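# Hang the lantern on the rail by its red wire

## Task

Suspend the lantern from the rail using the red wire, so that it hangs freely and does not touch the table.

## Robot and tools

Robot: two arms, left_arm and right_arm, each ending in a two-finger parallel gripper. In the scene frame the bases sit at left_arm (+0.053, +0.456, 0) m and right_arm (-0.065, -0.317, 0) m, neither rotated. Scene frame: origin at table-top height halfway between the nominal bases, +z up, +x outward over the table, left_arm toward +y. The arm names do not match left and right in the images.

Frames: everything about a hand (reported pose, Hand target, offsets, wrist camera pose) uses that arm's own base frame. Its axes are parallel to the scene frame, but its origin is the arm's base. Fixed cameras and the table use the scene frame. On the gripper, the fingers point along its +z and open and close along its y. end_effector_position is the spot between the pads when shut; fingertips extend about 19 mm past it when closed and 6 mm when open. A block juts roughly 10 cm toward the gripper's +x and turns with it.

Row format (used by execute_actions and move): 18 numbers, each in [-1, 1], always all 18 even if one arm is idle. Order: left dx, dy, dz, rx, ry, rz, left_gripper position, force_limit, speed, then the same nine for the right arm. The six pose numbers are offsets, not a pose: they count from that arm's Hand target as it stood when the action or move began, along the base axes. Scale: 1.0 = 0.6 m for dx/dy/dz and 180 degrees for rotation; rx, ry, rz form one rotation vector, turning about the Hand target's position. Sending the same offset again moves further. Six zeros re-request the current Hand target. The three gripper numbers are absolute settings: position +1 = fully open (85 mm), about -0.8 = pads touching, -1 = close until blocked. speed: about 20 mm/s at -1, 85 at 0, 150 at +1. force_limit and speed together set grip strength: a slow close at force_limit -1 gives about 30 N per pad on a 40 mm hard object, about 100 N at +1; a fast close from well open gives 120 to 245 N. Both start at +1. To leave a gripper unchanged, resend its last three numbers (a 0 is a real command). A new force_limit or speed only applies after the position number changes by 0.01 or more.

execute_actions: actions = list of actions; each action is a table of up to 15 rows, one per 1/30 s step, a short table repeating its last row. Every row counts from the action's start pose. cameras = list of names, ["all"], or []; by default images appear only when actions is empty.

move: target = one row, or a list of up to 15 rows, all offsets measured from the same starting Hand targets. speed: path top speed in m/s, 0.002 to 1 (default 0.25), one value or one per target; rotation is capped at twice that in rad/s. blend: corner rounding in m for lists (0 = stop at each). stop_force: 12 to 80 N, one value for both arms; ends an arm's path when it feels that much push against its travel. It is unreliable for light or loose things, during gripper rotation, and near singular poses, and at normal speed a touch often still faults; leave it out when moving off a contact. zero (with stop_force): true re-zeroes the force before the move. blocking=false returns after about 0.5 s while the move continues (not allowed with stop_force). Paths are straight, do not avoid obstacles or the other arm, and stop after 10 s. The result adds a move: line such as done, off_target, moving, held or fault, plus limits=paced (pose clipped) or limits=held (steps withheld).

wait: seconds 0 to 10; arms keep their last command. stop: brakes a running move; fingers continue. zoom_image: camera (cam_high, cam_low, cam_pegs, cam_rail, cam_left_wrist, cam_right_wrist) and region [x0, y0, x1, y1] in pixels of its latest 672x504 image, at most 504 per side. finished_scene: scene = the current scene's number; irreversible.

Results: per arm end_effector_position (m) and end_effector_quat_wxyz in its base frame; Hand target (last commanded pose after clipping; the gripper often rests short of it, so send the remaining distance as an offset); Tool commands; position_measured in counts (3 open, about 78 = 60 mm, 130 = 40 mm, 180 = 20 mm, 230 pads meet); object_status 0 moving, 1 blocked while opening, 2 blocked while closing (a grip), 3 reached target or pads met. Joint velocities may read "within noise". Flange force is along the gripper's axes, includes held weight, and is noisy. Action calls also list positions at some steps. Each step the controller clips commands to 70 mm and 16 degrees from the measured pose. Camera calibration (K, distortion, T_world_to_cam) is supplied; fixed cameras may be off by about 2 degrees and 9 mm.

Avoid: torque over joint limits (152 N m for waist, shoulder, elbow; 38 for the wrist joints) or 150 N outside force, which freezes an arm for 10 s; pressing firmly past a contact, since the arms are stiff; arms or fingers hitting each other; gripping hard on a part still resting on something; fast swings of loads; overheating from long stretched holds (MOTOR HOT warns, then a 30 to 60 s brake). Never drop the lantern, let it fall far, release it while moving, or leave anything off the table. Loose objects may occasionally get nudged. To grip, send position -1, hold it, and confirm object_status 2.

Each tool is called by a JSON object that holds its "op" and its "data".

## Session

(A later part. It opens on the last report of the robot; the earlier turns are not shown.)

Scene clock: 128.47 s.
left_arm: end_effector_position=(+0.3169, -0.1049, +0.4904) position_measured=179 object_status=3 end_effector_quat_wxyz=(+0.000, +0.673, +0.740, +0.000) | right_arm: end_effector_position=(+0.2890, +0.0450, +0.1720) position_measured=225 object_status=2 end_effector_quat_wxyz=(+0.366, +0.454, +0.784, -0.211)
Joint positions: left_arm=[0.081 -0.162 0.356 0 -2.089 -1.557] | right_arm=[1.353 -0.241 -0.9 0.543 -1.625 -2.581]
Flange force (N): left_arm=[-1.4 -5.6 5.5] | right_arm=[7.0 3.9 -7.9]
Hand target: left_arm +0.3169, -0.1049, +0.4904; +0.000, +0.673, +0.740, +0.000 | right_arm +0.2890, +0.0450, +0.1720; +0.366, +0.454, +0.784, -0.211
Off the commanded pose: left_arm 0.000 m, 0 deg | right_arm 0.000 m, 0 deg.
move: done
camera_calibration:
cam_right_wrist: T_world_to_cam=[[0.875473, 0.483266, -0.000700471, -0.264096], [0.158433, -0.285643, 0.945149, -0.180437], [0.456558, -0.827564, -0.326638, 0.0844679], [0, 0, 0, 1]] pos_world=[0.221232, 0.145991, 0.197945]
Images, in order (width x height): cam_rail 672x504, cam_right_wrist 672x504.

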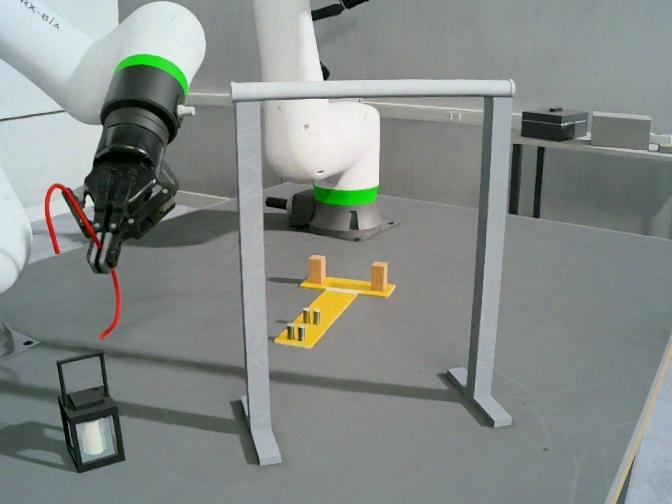

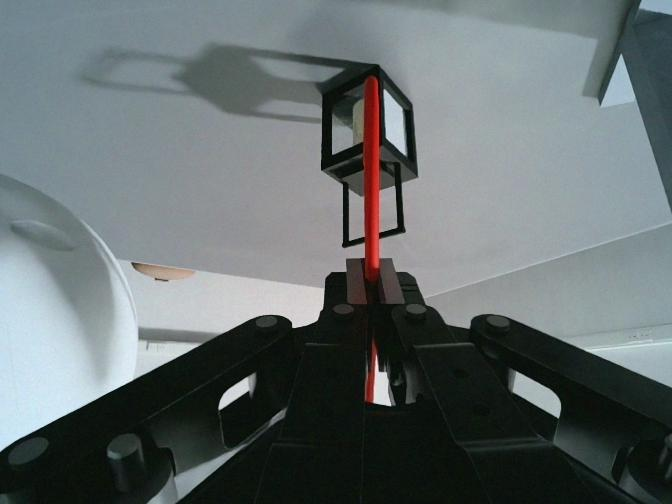

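{"op": "move", "data": {"target": [[0,0,0,0,0,0,-0.4,0.3,-1,0.0087,0.005,-0.005,0,0,0,-1,0.5,-1]], "speed": 0.06}}

{"op": "move", "data": {"target": [0,0,0,0,0,0,-0.4,0.3,-1,0.0792,-0.1372,0,0,0,0,-1,0.5,-1], "speed": 0.03, "stop_force": 12, "cameras": ["cam_rail","cam_right_wrist"]}}

{"op": "zoom_image", "data": {"camera": "cam_right_wrist", "region": [280, 0, 480, 260]}}

{"op": "zoom_image", "data": {"camera": "cam_rail", "region": [40, 330, 140, 430]}}

Scene clock: 131.47 s.
left_arm: end_effector_position=(+0.3169, -0.1049, +0.4904) position_measured=179 object_status=3 end_effector_quat_wxyz=(+0.000, +0.673, +0.740, +0.000) | right_arm: end_effector_position=(+0.2942, +0.0480, +0.1690) position_measured=225 object_status=2 end_effector_quat_wxyz=(+0.366, +0.454, +0.784, -0.211)
Joint positions: left_arm=[0.081 -0.162 0.356 0 -2.089 -1.557] | right_arm=[1.335 -0.219 -0.895 0.554 -1.604 -2.577]
Flange force (N): left_arm=[-1.3 -6.2 7.0] | right_arm=[6.8 2.0 -8.4]
Hand target: left_arm +0.3169, -0.1049, +0.4904; +0.000, +0.673, +0.740, +0.000 | right_arm +0.2942, +0.0480, +0.1690; +0.366, +0.454, +0.784, -0.211
Off the commanded pose: left_arm 0.000 m, 0 deg | right_arm 0.000 m, 0 deg.
move: done

Scene clock: 135.53 s.
left_arm: end_effector_position=(+0.3169, -0.1049, +0.4904) position_measured=179 object_status=3 end_effector_quat_wxyz=(+0.000, +0.673, +0.740, +0.000) | right_arm: end_effector_position=(+0.3417, -0.0343, +0.1690) position_measured=225 object_status=2 end_effector_quat_wxyz=(+0.366, +0.455, +0.784, -0.211)
Joint positions: left_arm=[0.081 -0.162 0.356 0 -2.089 -1.557] | right_arm=[1.004 -0.302 -0.996 0.755 -1.432 -2.385]
Flange force (N): left_arm=[-0.7 -6.6 6.4] | right_arm=[5.7 5.2 -7.7]
Hand target: left_arm +0.3169, -0.1049, +0.4904; +0.000, +0.673, +0.740, +0.000 | right_arm +0.3417, -0.0343, +0.1690; +0.366, +0.454, +0.784, -0.211
Off the commanded pose: left_arm 0.000 m, 0 deg | right_arm 0.000 m, 0 deg.
move: done
camera_calibration:
cam_right_wrist: T_world_to_cam=[[0.875481, 0.483252, -0.000654958, -0.271923], [0.15839, -0.285666, 0.945149, -0.208494], [0.456558, -0.827564, -0.326638, -0.00623104], [0, 0, 0, 1]] pos_world=[0.273931, 0.0666907, 0.194845]
Images, in order (width x height): cam_rail 672x504, cam_right_wrist 672x504.

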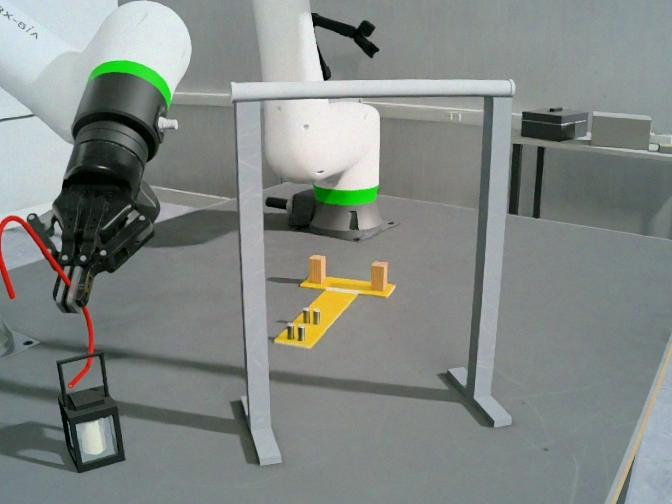

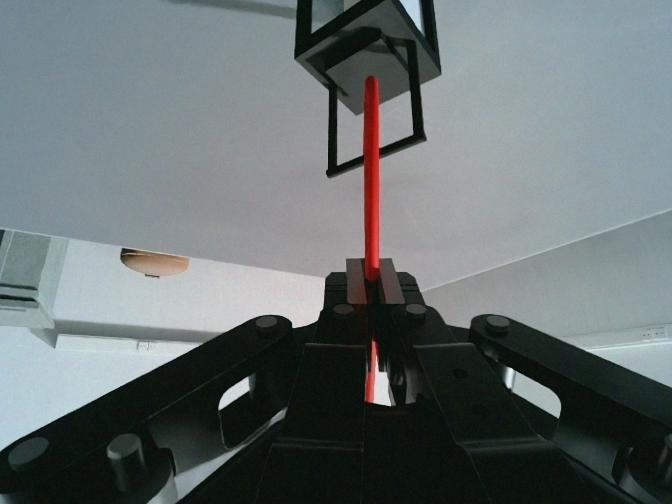

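Scaled by 1.938 from the camera's 672x504 image, which has a finer 960x720 frame.

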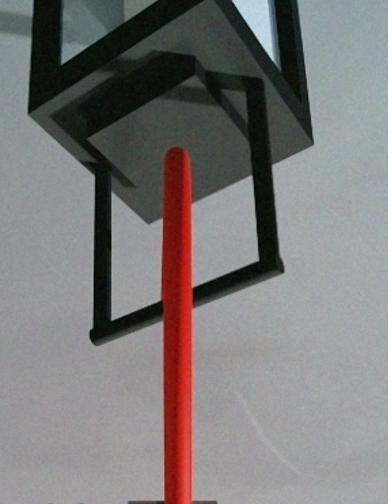

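Scaled by 5.040 from the camera's 672x504 image, which has a finer 960x720 frame.

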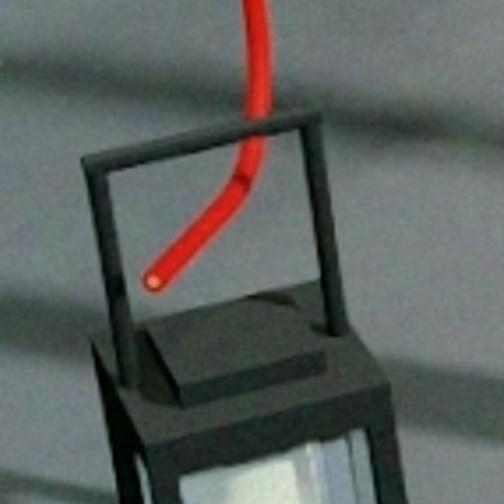

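{"op": "move", "data": {"target": [[0,0,0,0,0,0,-0.4,0.3,-1,0.003,-0.006,0,-0.06,-0.0347,0,-1,0.5,-1],[0,0,0,0,0,0,-0.4,0.3,-1,0.003,-0.006,0.01,-0.1203,-0.0694,0,-1,0.5,-1],[0,0,0,0,0,0,-0.4,0.3,-1,0.003,-0.006,0.07,-0.1203,-0.0694,0,-1,0.5,-1],[0,0,0,0,0,0,-0.4,0.3,-1,0.003,-0.006,0.257,-0.1203,-0.0694,0,-1,0.5,-1]], "speed": [0.06,0.06,0.04,0.1], "cameras": ["cam_rail","cam_right_wrist"]}}

Scene clock: 142.93 s.
left_arm: end_effector_position=(+0.3169, -0.1049, +0.4904) position_measured=179 object_status=3 end_effector_quat_wxyz=(+0.000, +0.673, +0.740, +0.000) | right_arm: end_effector_position=(+0.3435, -0.0379, +0.3231) position_measured=225 object_status=2 end_effector_quat_wxyz=(+0.527, +0.398, +0.686, -0.304)
Joint positions: left_arm=[0.081 -0.162 0.356 0 -2.089 -1.557] | right_arm=[1.1 -0.302 -0.949 0.995 -1.839 -2.379]
Flange force (N): left_arm=[-1.5 -4.7 4.9] | right_arm=[4.4 3.7 -11.6]
Hand target: left_arm +0.3169, -0.1049, +0.4904; +0.000, +0.673, +0.740, +0.000 | right_arm +0.3435, -0.0379, +0.3232; +0.527, +0.398, +0.686, -0.304
Off the commanded pose: left_arm 0.000 m, 0 deg | right_arm 0.000 m, 0 deg.
move: done
camera_calibration:
cam_right_wrist: T_world_to_cam=[[0.874756, 0.484509, 0.00734063, -0.273988], [-0.0564313, 0.0868145, 0.994625, -0.283579], [0.481267, -0.870468, 0.103283, -0.108722], [0, 0, 0, 1]] pos_world=[0.275994, 0.0627288, 0.295295]
Images, in order (width x height): cam_rail 672x504, cam_right_wrist 672x504.

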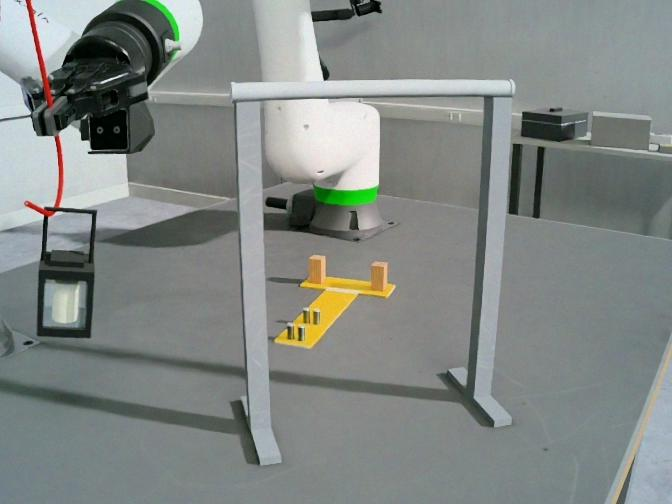

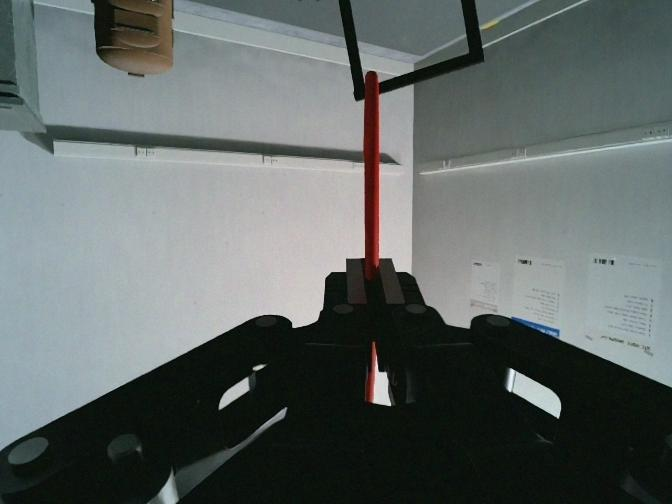

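{"op": "move", "data": {"target": [[0,0,0,0,0,0,-0.4,0.3,-1,-0.0642,0.2582,0.04,0,0,0,-1,0.5,-1],[0,0,0,0,0,0,-0.4,0.3,-1,0.2408,0.4065,-0.0385,-0.067,-0.0498,0.0724,-1,0.5,-1]], "speed": 0.1, "blend": [0.03,0], "cameras": ["cam_high","cam_rail","cam_right_wrist"]}}

{"op": "zoom_image", "data": {"camera": "cam_rail", "region": [290, 0, 450, 320]}}

Scene clock: 148.17 s.
left_arm: end_effector_position=(+0.3169, -0.1049, +0.4904) position_measured=179 object_status=3 end_effector_quat_wxyz=(+0.000, +0.673, +0.740, +0.000) | right_arm: end_effector_position=(+0.4880, +0.2059, +0.3001) position_measured=225 object_status=2 end_effector_quat_wxyz=(+0.649, +0.283, +0.648, -0.281)
Joint positions: left_arm=[0.081 -0.162 0.356 0 -2.089 -1.557] | right_arm=[1.071 0.38 -0.539 1.313 -1.763 -2.518]
Flange force (N): left_arm=[-1.2 -6.6 6.5] | right_arm=[2.0 8.1 -10.0]
Hand target: left_arm +0.3169, -0.1049, +0.4904; +0.000, +0.673, +0.740, +0.000 | right_arm +0.4880, +0.2060, +0.3001; +0.649, +0.283, +0.648, -0.281
Off the commanded pose: left_arm 0.000 m, 0 deg | right_arm 0.000 m, 0 deg.
move: done
camera_calibration:
cam_right_wrist: T_world_to_cam=[[0.740355, 0.672109, 0.012012, -0.492751], [-0.248257, 0.256772, 0.934043, -0.196945], [0.624694, -0.694506, 0.356958, -0.145906], [0, 0, 0, 1]] pos_world=[0.407064, 0.28042, 0.241957]
Images, in order (width x height): cam_high 672x504, cam_rail 672x504, cam_right_wrist 672x504.

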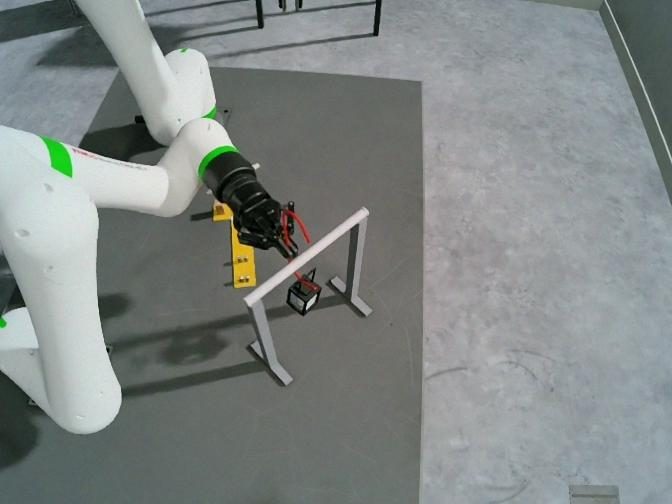

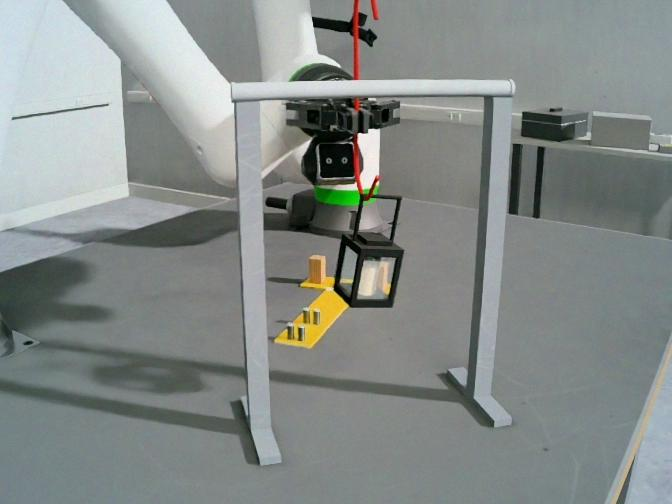

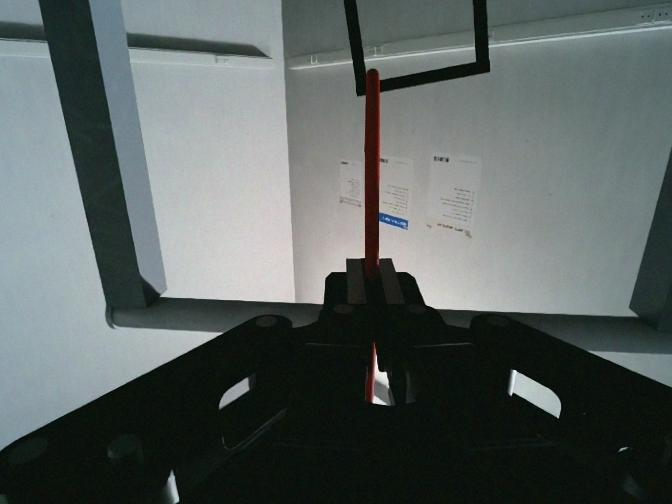

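Scaled by 1.575 from the camera's 672x504 image, which has a finer 960x720 frame.

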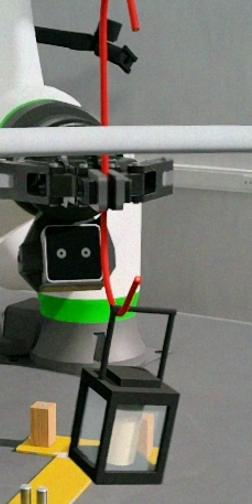

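{"op": "move", "data": {"target": [0,0,0,0,0,0,-0.4,0.3,-1,0.0275,-0.0292,-0.01,0,0,0,-1,0.5,-1], "speed": 0.04, "stop_force": 15, "cameras": ["cam_high","cam_rail","cam_right_wrist"]}}

{"op": "zoom_image", "data": {"camera": "cam_high", "region": [230, 160, 390, 320]}}

{"op": "zoom_image", "data": {"camera": "cam_rail", "region": [290, 0, 450, 320]}}

Scene clock: 150.27 s.
left_arm: end_effector_position=(+0.3169, -0.1049, +0.4904) position_measured=179 object_status=3 end_effector_quat_wxyz=(+0.000, +0.673, +0.740, +0.000) | right_arm: end_effector_position=(+0.5045, +0.1884, +0.2941) position_measured=225 object_status=2 end_effector_quat_wxyz=(+0.649, +0.283, +0.648, -0.281)
Joint positions: left_arm=[0.081 -0.162 0.356 0 -2.089 -1.557] | right_arm=[1.015 0.378 -0.561 1.356 -1.726 -2.529]
Flange force (N): left_arm=[-0.3 -4.8 5.1] | right_arm=[4.0 8.9 -7.4]
Hand target: left_arm +0.3169, -0.1049, +0.4904; +0.000, +0.673, +0.740, +0.000 | right_arm +0.5045, +0.1884, +0.2941; +0.649, +0.283, +0.648, -0.281
Off the commanded pose: left_arm 0.000 m, 0 deg | right_arm 0.000 m, 0 deg.
move: done
camera_calibration:
cam_right_wrist: T_world_to_cam=[[0.740294, 0.672175, 0.0120588, -0.49321], [-0.248387, 0.256803, 0.934, -0.18267], [0.624715, -0.69443, 0.35707, -0.166343], [0, 0, 0, 1]] pos_world=[0.423664, 0.26292, 0.235957]
Images, in order (width x height): cam_high 672x504, cam_rail 672x504, cam_right_wrist 672x504.

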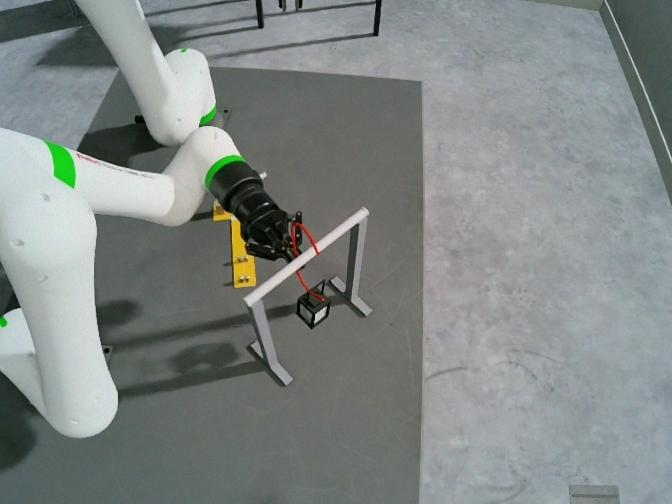

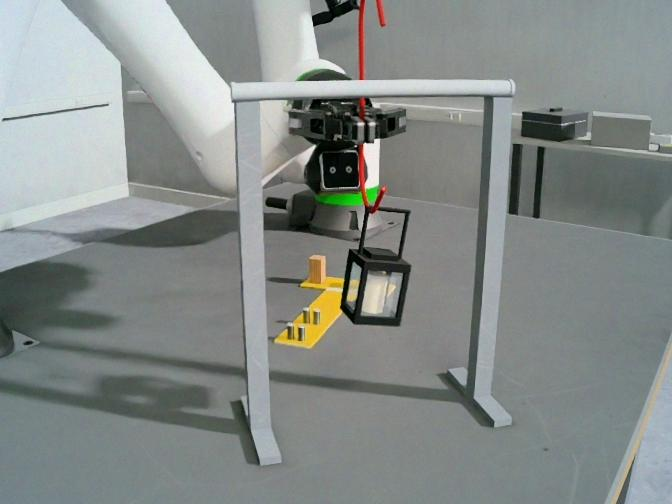

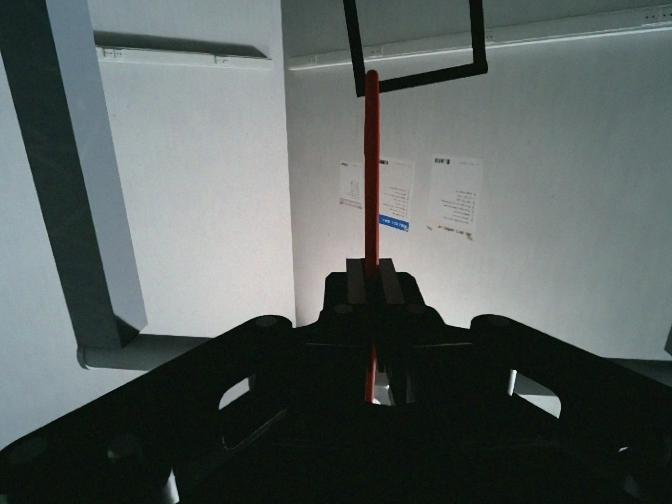

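Scaled by 3.150 from the camera's 672x504 image, which has a finer 960x720 frame.

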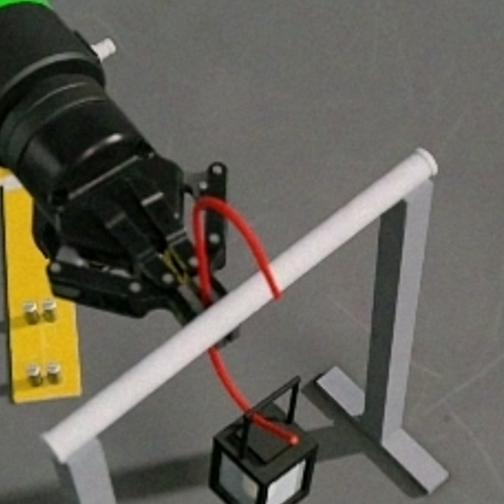

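Scaled by 1.575 from the camera's 672x504 image, which has a finer 960x720 frame.

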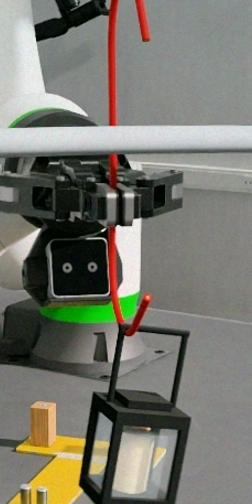

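{"op": "move", "data": {"target": [0,0,0,0,0,0,-0.4,0.3,-1,0.002,-0.002,-0.16,0,0,0,-1,0.5,-1], "speed": 0.02, "stop_force": 12, "cameras": ["cam_high","cam_rail","cam_right_wrist"]}}

{"op": "zoom_image", "data": {"camera": "cam_high", "region": [230, 160, 390, 320]}}

{"op": "zoom_image", "data": {"camera": "cam_rail", "region": [290, 50, 470, 450]}}

Scene clock: 156.20 s.
left_arm: end_effector_position=(+0.3169, -0.1049, +0.4904) position_measured=179 object_status=3 end_effector_quat_wxyz=(+0.000, +0.673, +0.740, +0.000) | right_arm: end_effector_position=(+0.5057, +0.1872, +0.1990) position_measured=225 object_status=2 end_effector_quat_wxyz=(+0.649, +0.283, +0.648, -0.281)
Joint positions: left_arm=[0.081 -0.162 0.356 0 -2.089 -1.557] | right_arm=[1.019 0.543 -0.593 1.326 -1.683 -2.724]
Flange force (N): left_arm=[-0.3 -6.2 5.6] | right_arm=[-6.1 7.5 -3.8]
Hand target: left_arm +0.3169, -0.1049, +0.4904; +0.000, +0.673, +0.740, +0.000 | right_arm +0.5057, +0.1873, +0.1990; +0.649, +0.283, +0.648, -0.281 (not the last commanded pose)
Off the commanded pose: left_arm 0.000 m, 0 deg | right_arm 0.001 m, 0 deg.
move: contact (right_arm)
camera_calibration:
cam_right_wrist: T_world_to_cam=[[0.740328, 0.67214, 0.0119264, -0.492056], [-0.248283, 0.256898, 0.934002, -0.0932412], [0.624716, -0.694429, 0.35707, -0.133871], [0, 0, 0, 1]] pos_world=[0.424764, 0.26172, 0.140757]
Images, in order (width x height): cam_high 672x504, cam_rail 672x504, cam_right_wrist 672x504.

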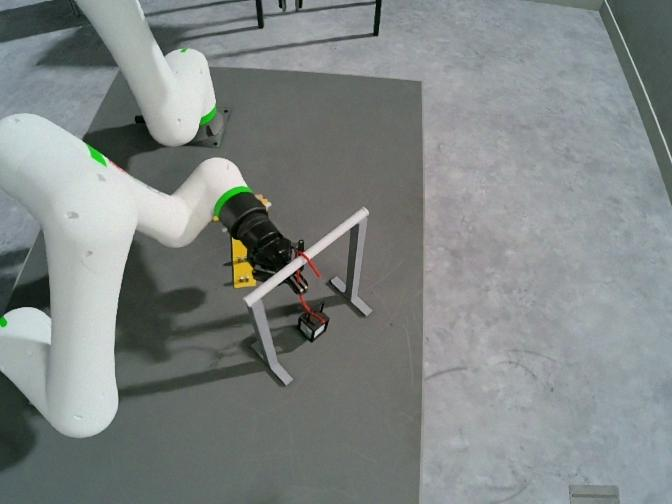

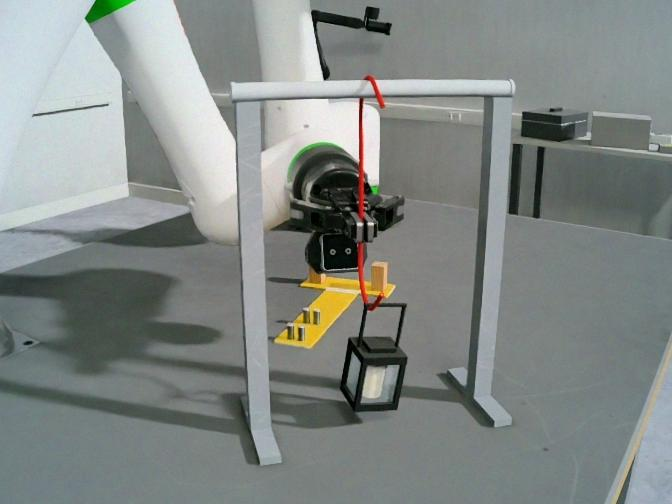

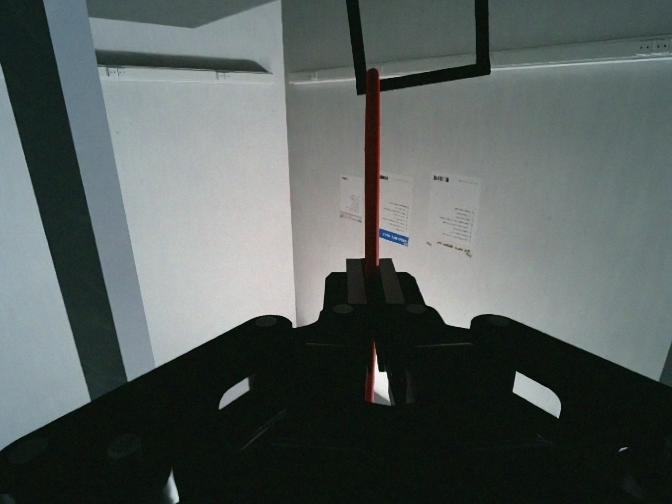

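Scaled by 3.150 from the camera's 672x504 image, which has a finer 960x720 frame.

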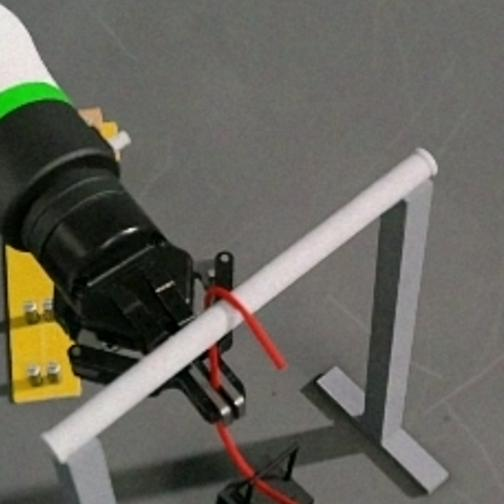

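Scaled by 1.260 from the camera's 672x504 image, which has a finer 960x720 frame.

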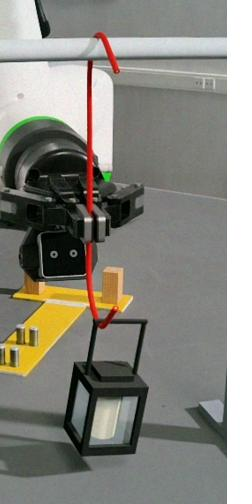

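{"op": "move", "data": {"target": [0,0,0,0,0,0,-0.4,0.3,-1,0,0,0,0,0,0,-0.4,0.5,-1]}}

{"op": "wait", "data": {"seconds": 2, "cameras": ["cam_rail","cam_pegs","cam_right_wrist"]}}

Scene clock: 159.97 s.
left_arm: end_effector_position=(+0.3169, -0.1049, +0.4904) position_measured=179 object_status=3 end_effector_quat_wxyz=(+0.000, +0.673, +0.740, +0.000) | right_arm: end_effector_position=(+0.5057, +0.1873, +0.1990) position_measured=179 object_status=0 end_effector_quat_wxyz=(+0.649, +0.283, +0.648, -0.281)
Joint positions: left_arm=[0.081 -0.162 0.356 0 -2.089 -1.557] | right_arm=[1.019 0.543 -0.593 1.326 -1.683 -2.724]
Flange force (N): left_arm=[-1.2 -5.7 5.6] | right_arm=[3.8 8.1 -6.4]
Hand target: left_arm +0.3169, -0.1049, +0.4904; +0.000, +0.673, +0.740, +0.000 | right_arm +0.5057, +0.1873, +0.1990; +0.649, +0.283, +0.648, -0.281
Off the commanded pose: left_arm 0.000 m, 0 deg | right_arm 0.000 m, 0 deg.
move: done

Scene clock: 161.97 s.
left_arm: end_effector_position=(+0.3169, -0.1049, +0.4904) position_measured=179 object_status=3 end_effector_quat_wxyz=(+0.000, +0.673, +0.740, +0.000) | right_arm: end_effector_position=(+0.5057, +0.1873, +0.1991) position_measured=179 object_status=3 end_effector_quat_wxyz=(+0.649, +0.283, +0.648, -0.281)
Joint positions: left_arm=[0.081 -0.162 0.356 0 -2.089 -1.557] | right_arm=[1.019 0.543 -0.593 1.326 -1.683 -2.724]
Flange force (N): left_arm=[-1.3 -5.3 5.3] | right_arm=[4.0 7.7 -6.7]
Hand target: left_arm +0.3169, -0.1049, +0.4904; +0.000, +0.673, +0.740, +0.000 | right_arm +0.5057, +0.1873, +0.1990; +0.649, +0.283, +0.648, -0.281
Tool commands: left_gripper/position=-0.4 left_gripper/force_limit=+0.3 left_gripper/speed=-1.0 right_gripper/position=-0.4 right_gripper/force_limit=+0.5 right_gripper/speed=-1.0
Off the commanded pose: left_arm 0.000 m, 0 deg | right_arm 0.000 m, 0 deg.
wait: 2.00 s; at rest by 0.17 s
camera_calibration:
cam_right_wrist: T_world_to_cam=[[0.740294, 0.672175, 0.0120588, -0.492145], [-0.248387, 0.256803, 0.934, -0.0932404], [0.624715, -0.69443, 0.35707, -0.133968], [0, 0, 0, 1]] pos_world=[0.424864, 0.26172, 0.140857]
Images, in order (width x height): cam_pegs 672x504, cam_rail 672x504, cam_right_wrist 672x504.

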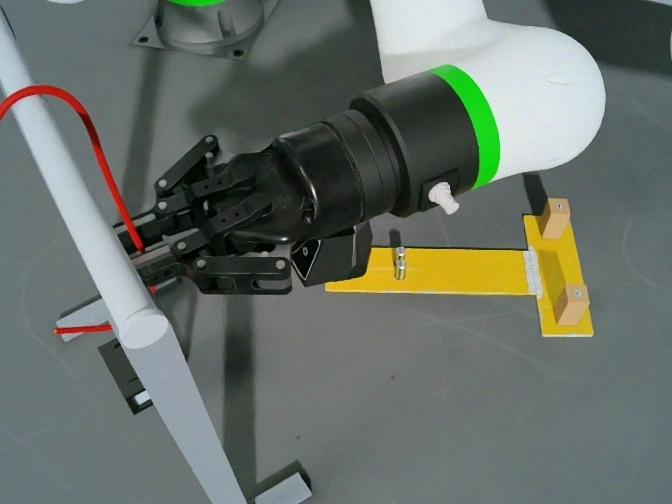

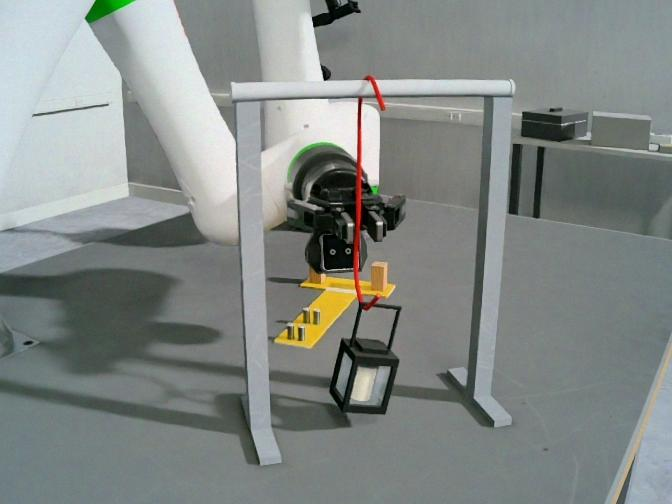

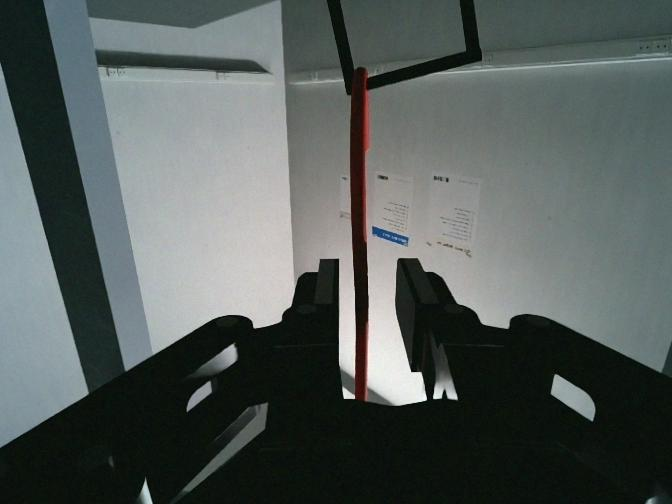

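{"op": "move", "data": {"target": [0,0,0,0,0,0,-0.4,0.3,-1,-0.13,0.139,0,0,0,0,-0.4,0.5,-1], "speed": 0.05}}

{"op": "wait", "data": {"seconds": 1, "cameras": ["cam_rail","cam_high","cam_pegs"]}}

Scene clock: 165.07 s.
left_arm: end_effector_position=(+0.3169, -0.1049, +0.4904) position_measured=179 object_status=3 end_effector_quat_wxyz=(+0.000, +0.673, +0.740, +0.000) | right_arm: end_effector_position=(+0.4277, +0.2706, +0.1990) position_measured=179 object_status=3 end_effector_quat_wxyz=(+0.649, +0.283, +0.648, -0.281)
Joint positions: left_arm=[0.081 -0.162 0.356 0 -2.089 -1.557] | right_arm=[1.273 0.606 -0.469 1.102 -1.81 -2.706]
Flange force (N): left_arm=[-1.1 -5.7 5.8] | right_arm=[3.4 6.8 -5.4]
Hand target: left_arm +0.3169, -0.1049, +0.4904; +0.000, +0.673, +0.740, +0.000 | right_arm +0.4277, +0.2707, +0.1990; +0.649, +0.283, +0.648, -0.281
Off the commanded pose: left_arm 0.000 m, 0 deg | right_arm 0.000 m, 0 deg.
move: done

Scene clock: 166.07 s.
left_arm: end_effector_position=(+0.3169, -0.1049, +0.4904) position_measured=179 object_status=3 end_effector_quat_wxyz=(+0.000, +0.673, +0.740, +0.000) | right_arm: end_effector_position=(+0.4277, +0.2707, +0.1990) position_measured=179 object_status=3 end_effector_quat_wxyz=(+0.649, +0.283, +0.648, -0.281)
Joint positions: left_arm=[0.081 -0.162 0.356 0 -2.089 -1.557] | right_arm=[1.273 0.606 -0.469 1.102 -1.81 -2.706]
Flange force (N): left_arm=[-1.0 -5.9 5.5] | right_arm=[3.5 6.4 -7.6]
Hand target: left_arm +0.3169, -0.1049, +0.4904; +0.000, +0.673, +0.740, +0.000 | right_arm +0.4277, +0.2707, +0.1990; +0.649, +0.283, +0.648, -0.281
Tool commands: left_gripper/position=-0.4 left_gripper/force_limit=+0.3 left_gripper/speed=-1.0 right_gripper/position=-0.4 right_gripper/force_limit=+0.5 right_gripper/speed=-1.0
Off the commanded pose: left_arm 0.000 m, 0 deg | right_arm 0.000 m, 0 deg.
wait: 1.00 s; at rest by 0.17 s
Images, in order (width x height): cam_high 672x504, cam_pegs 672x504, cam_rail 672x504.

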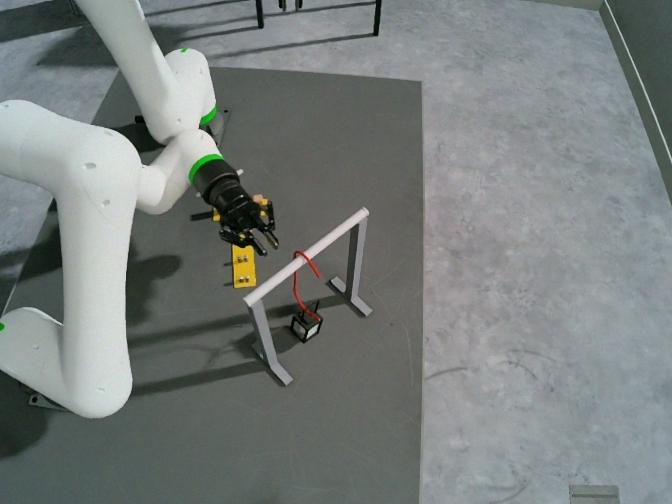

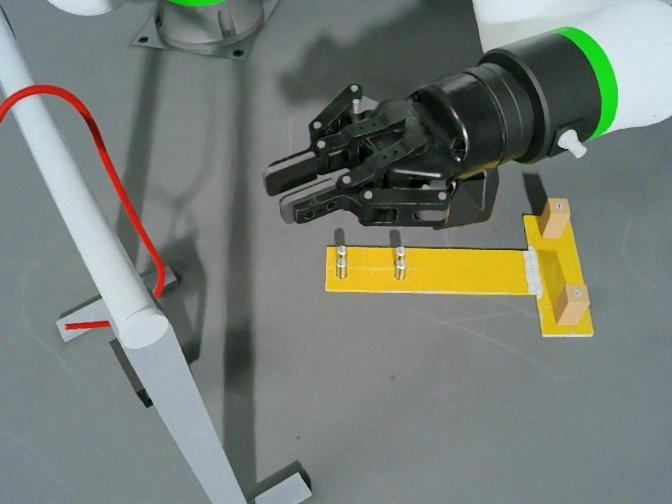

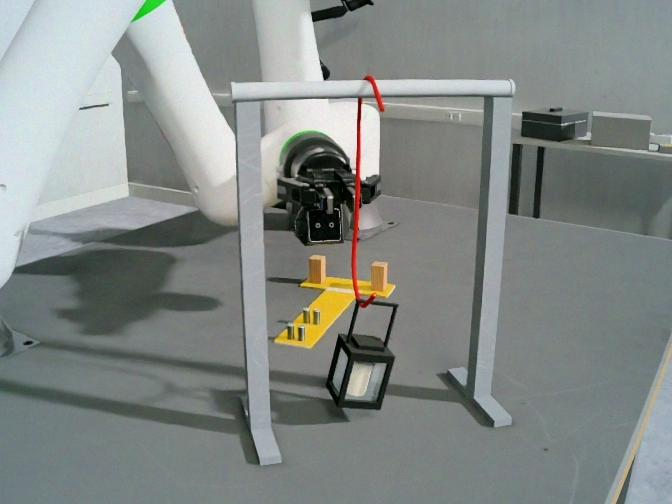

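{"op": "finished_scene", "data": {"scene": 2}}

The scene is finished: the task was done.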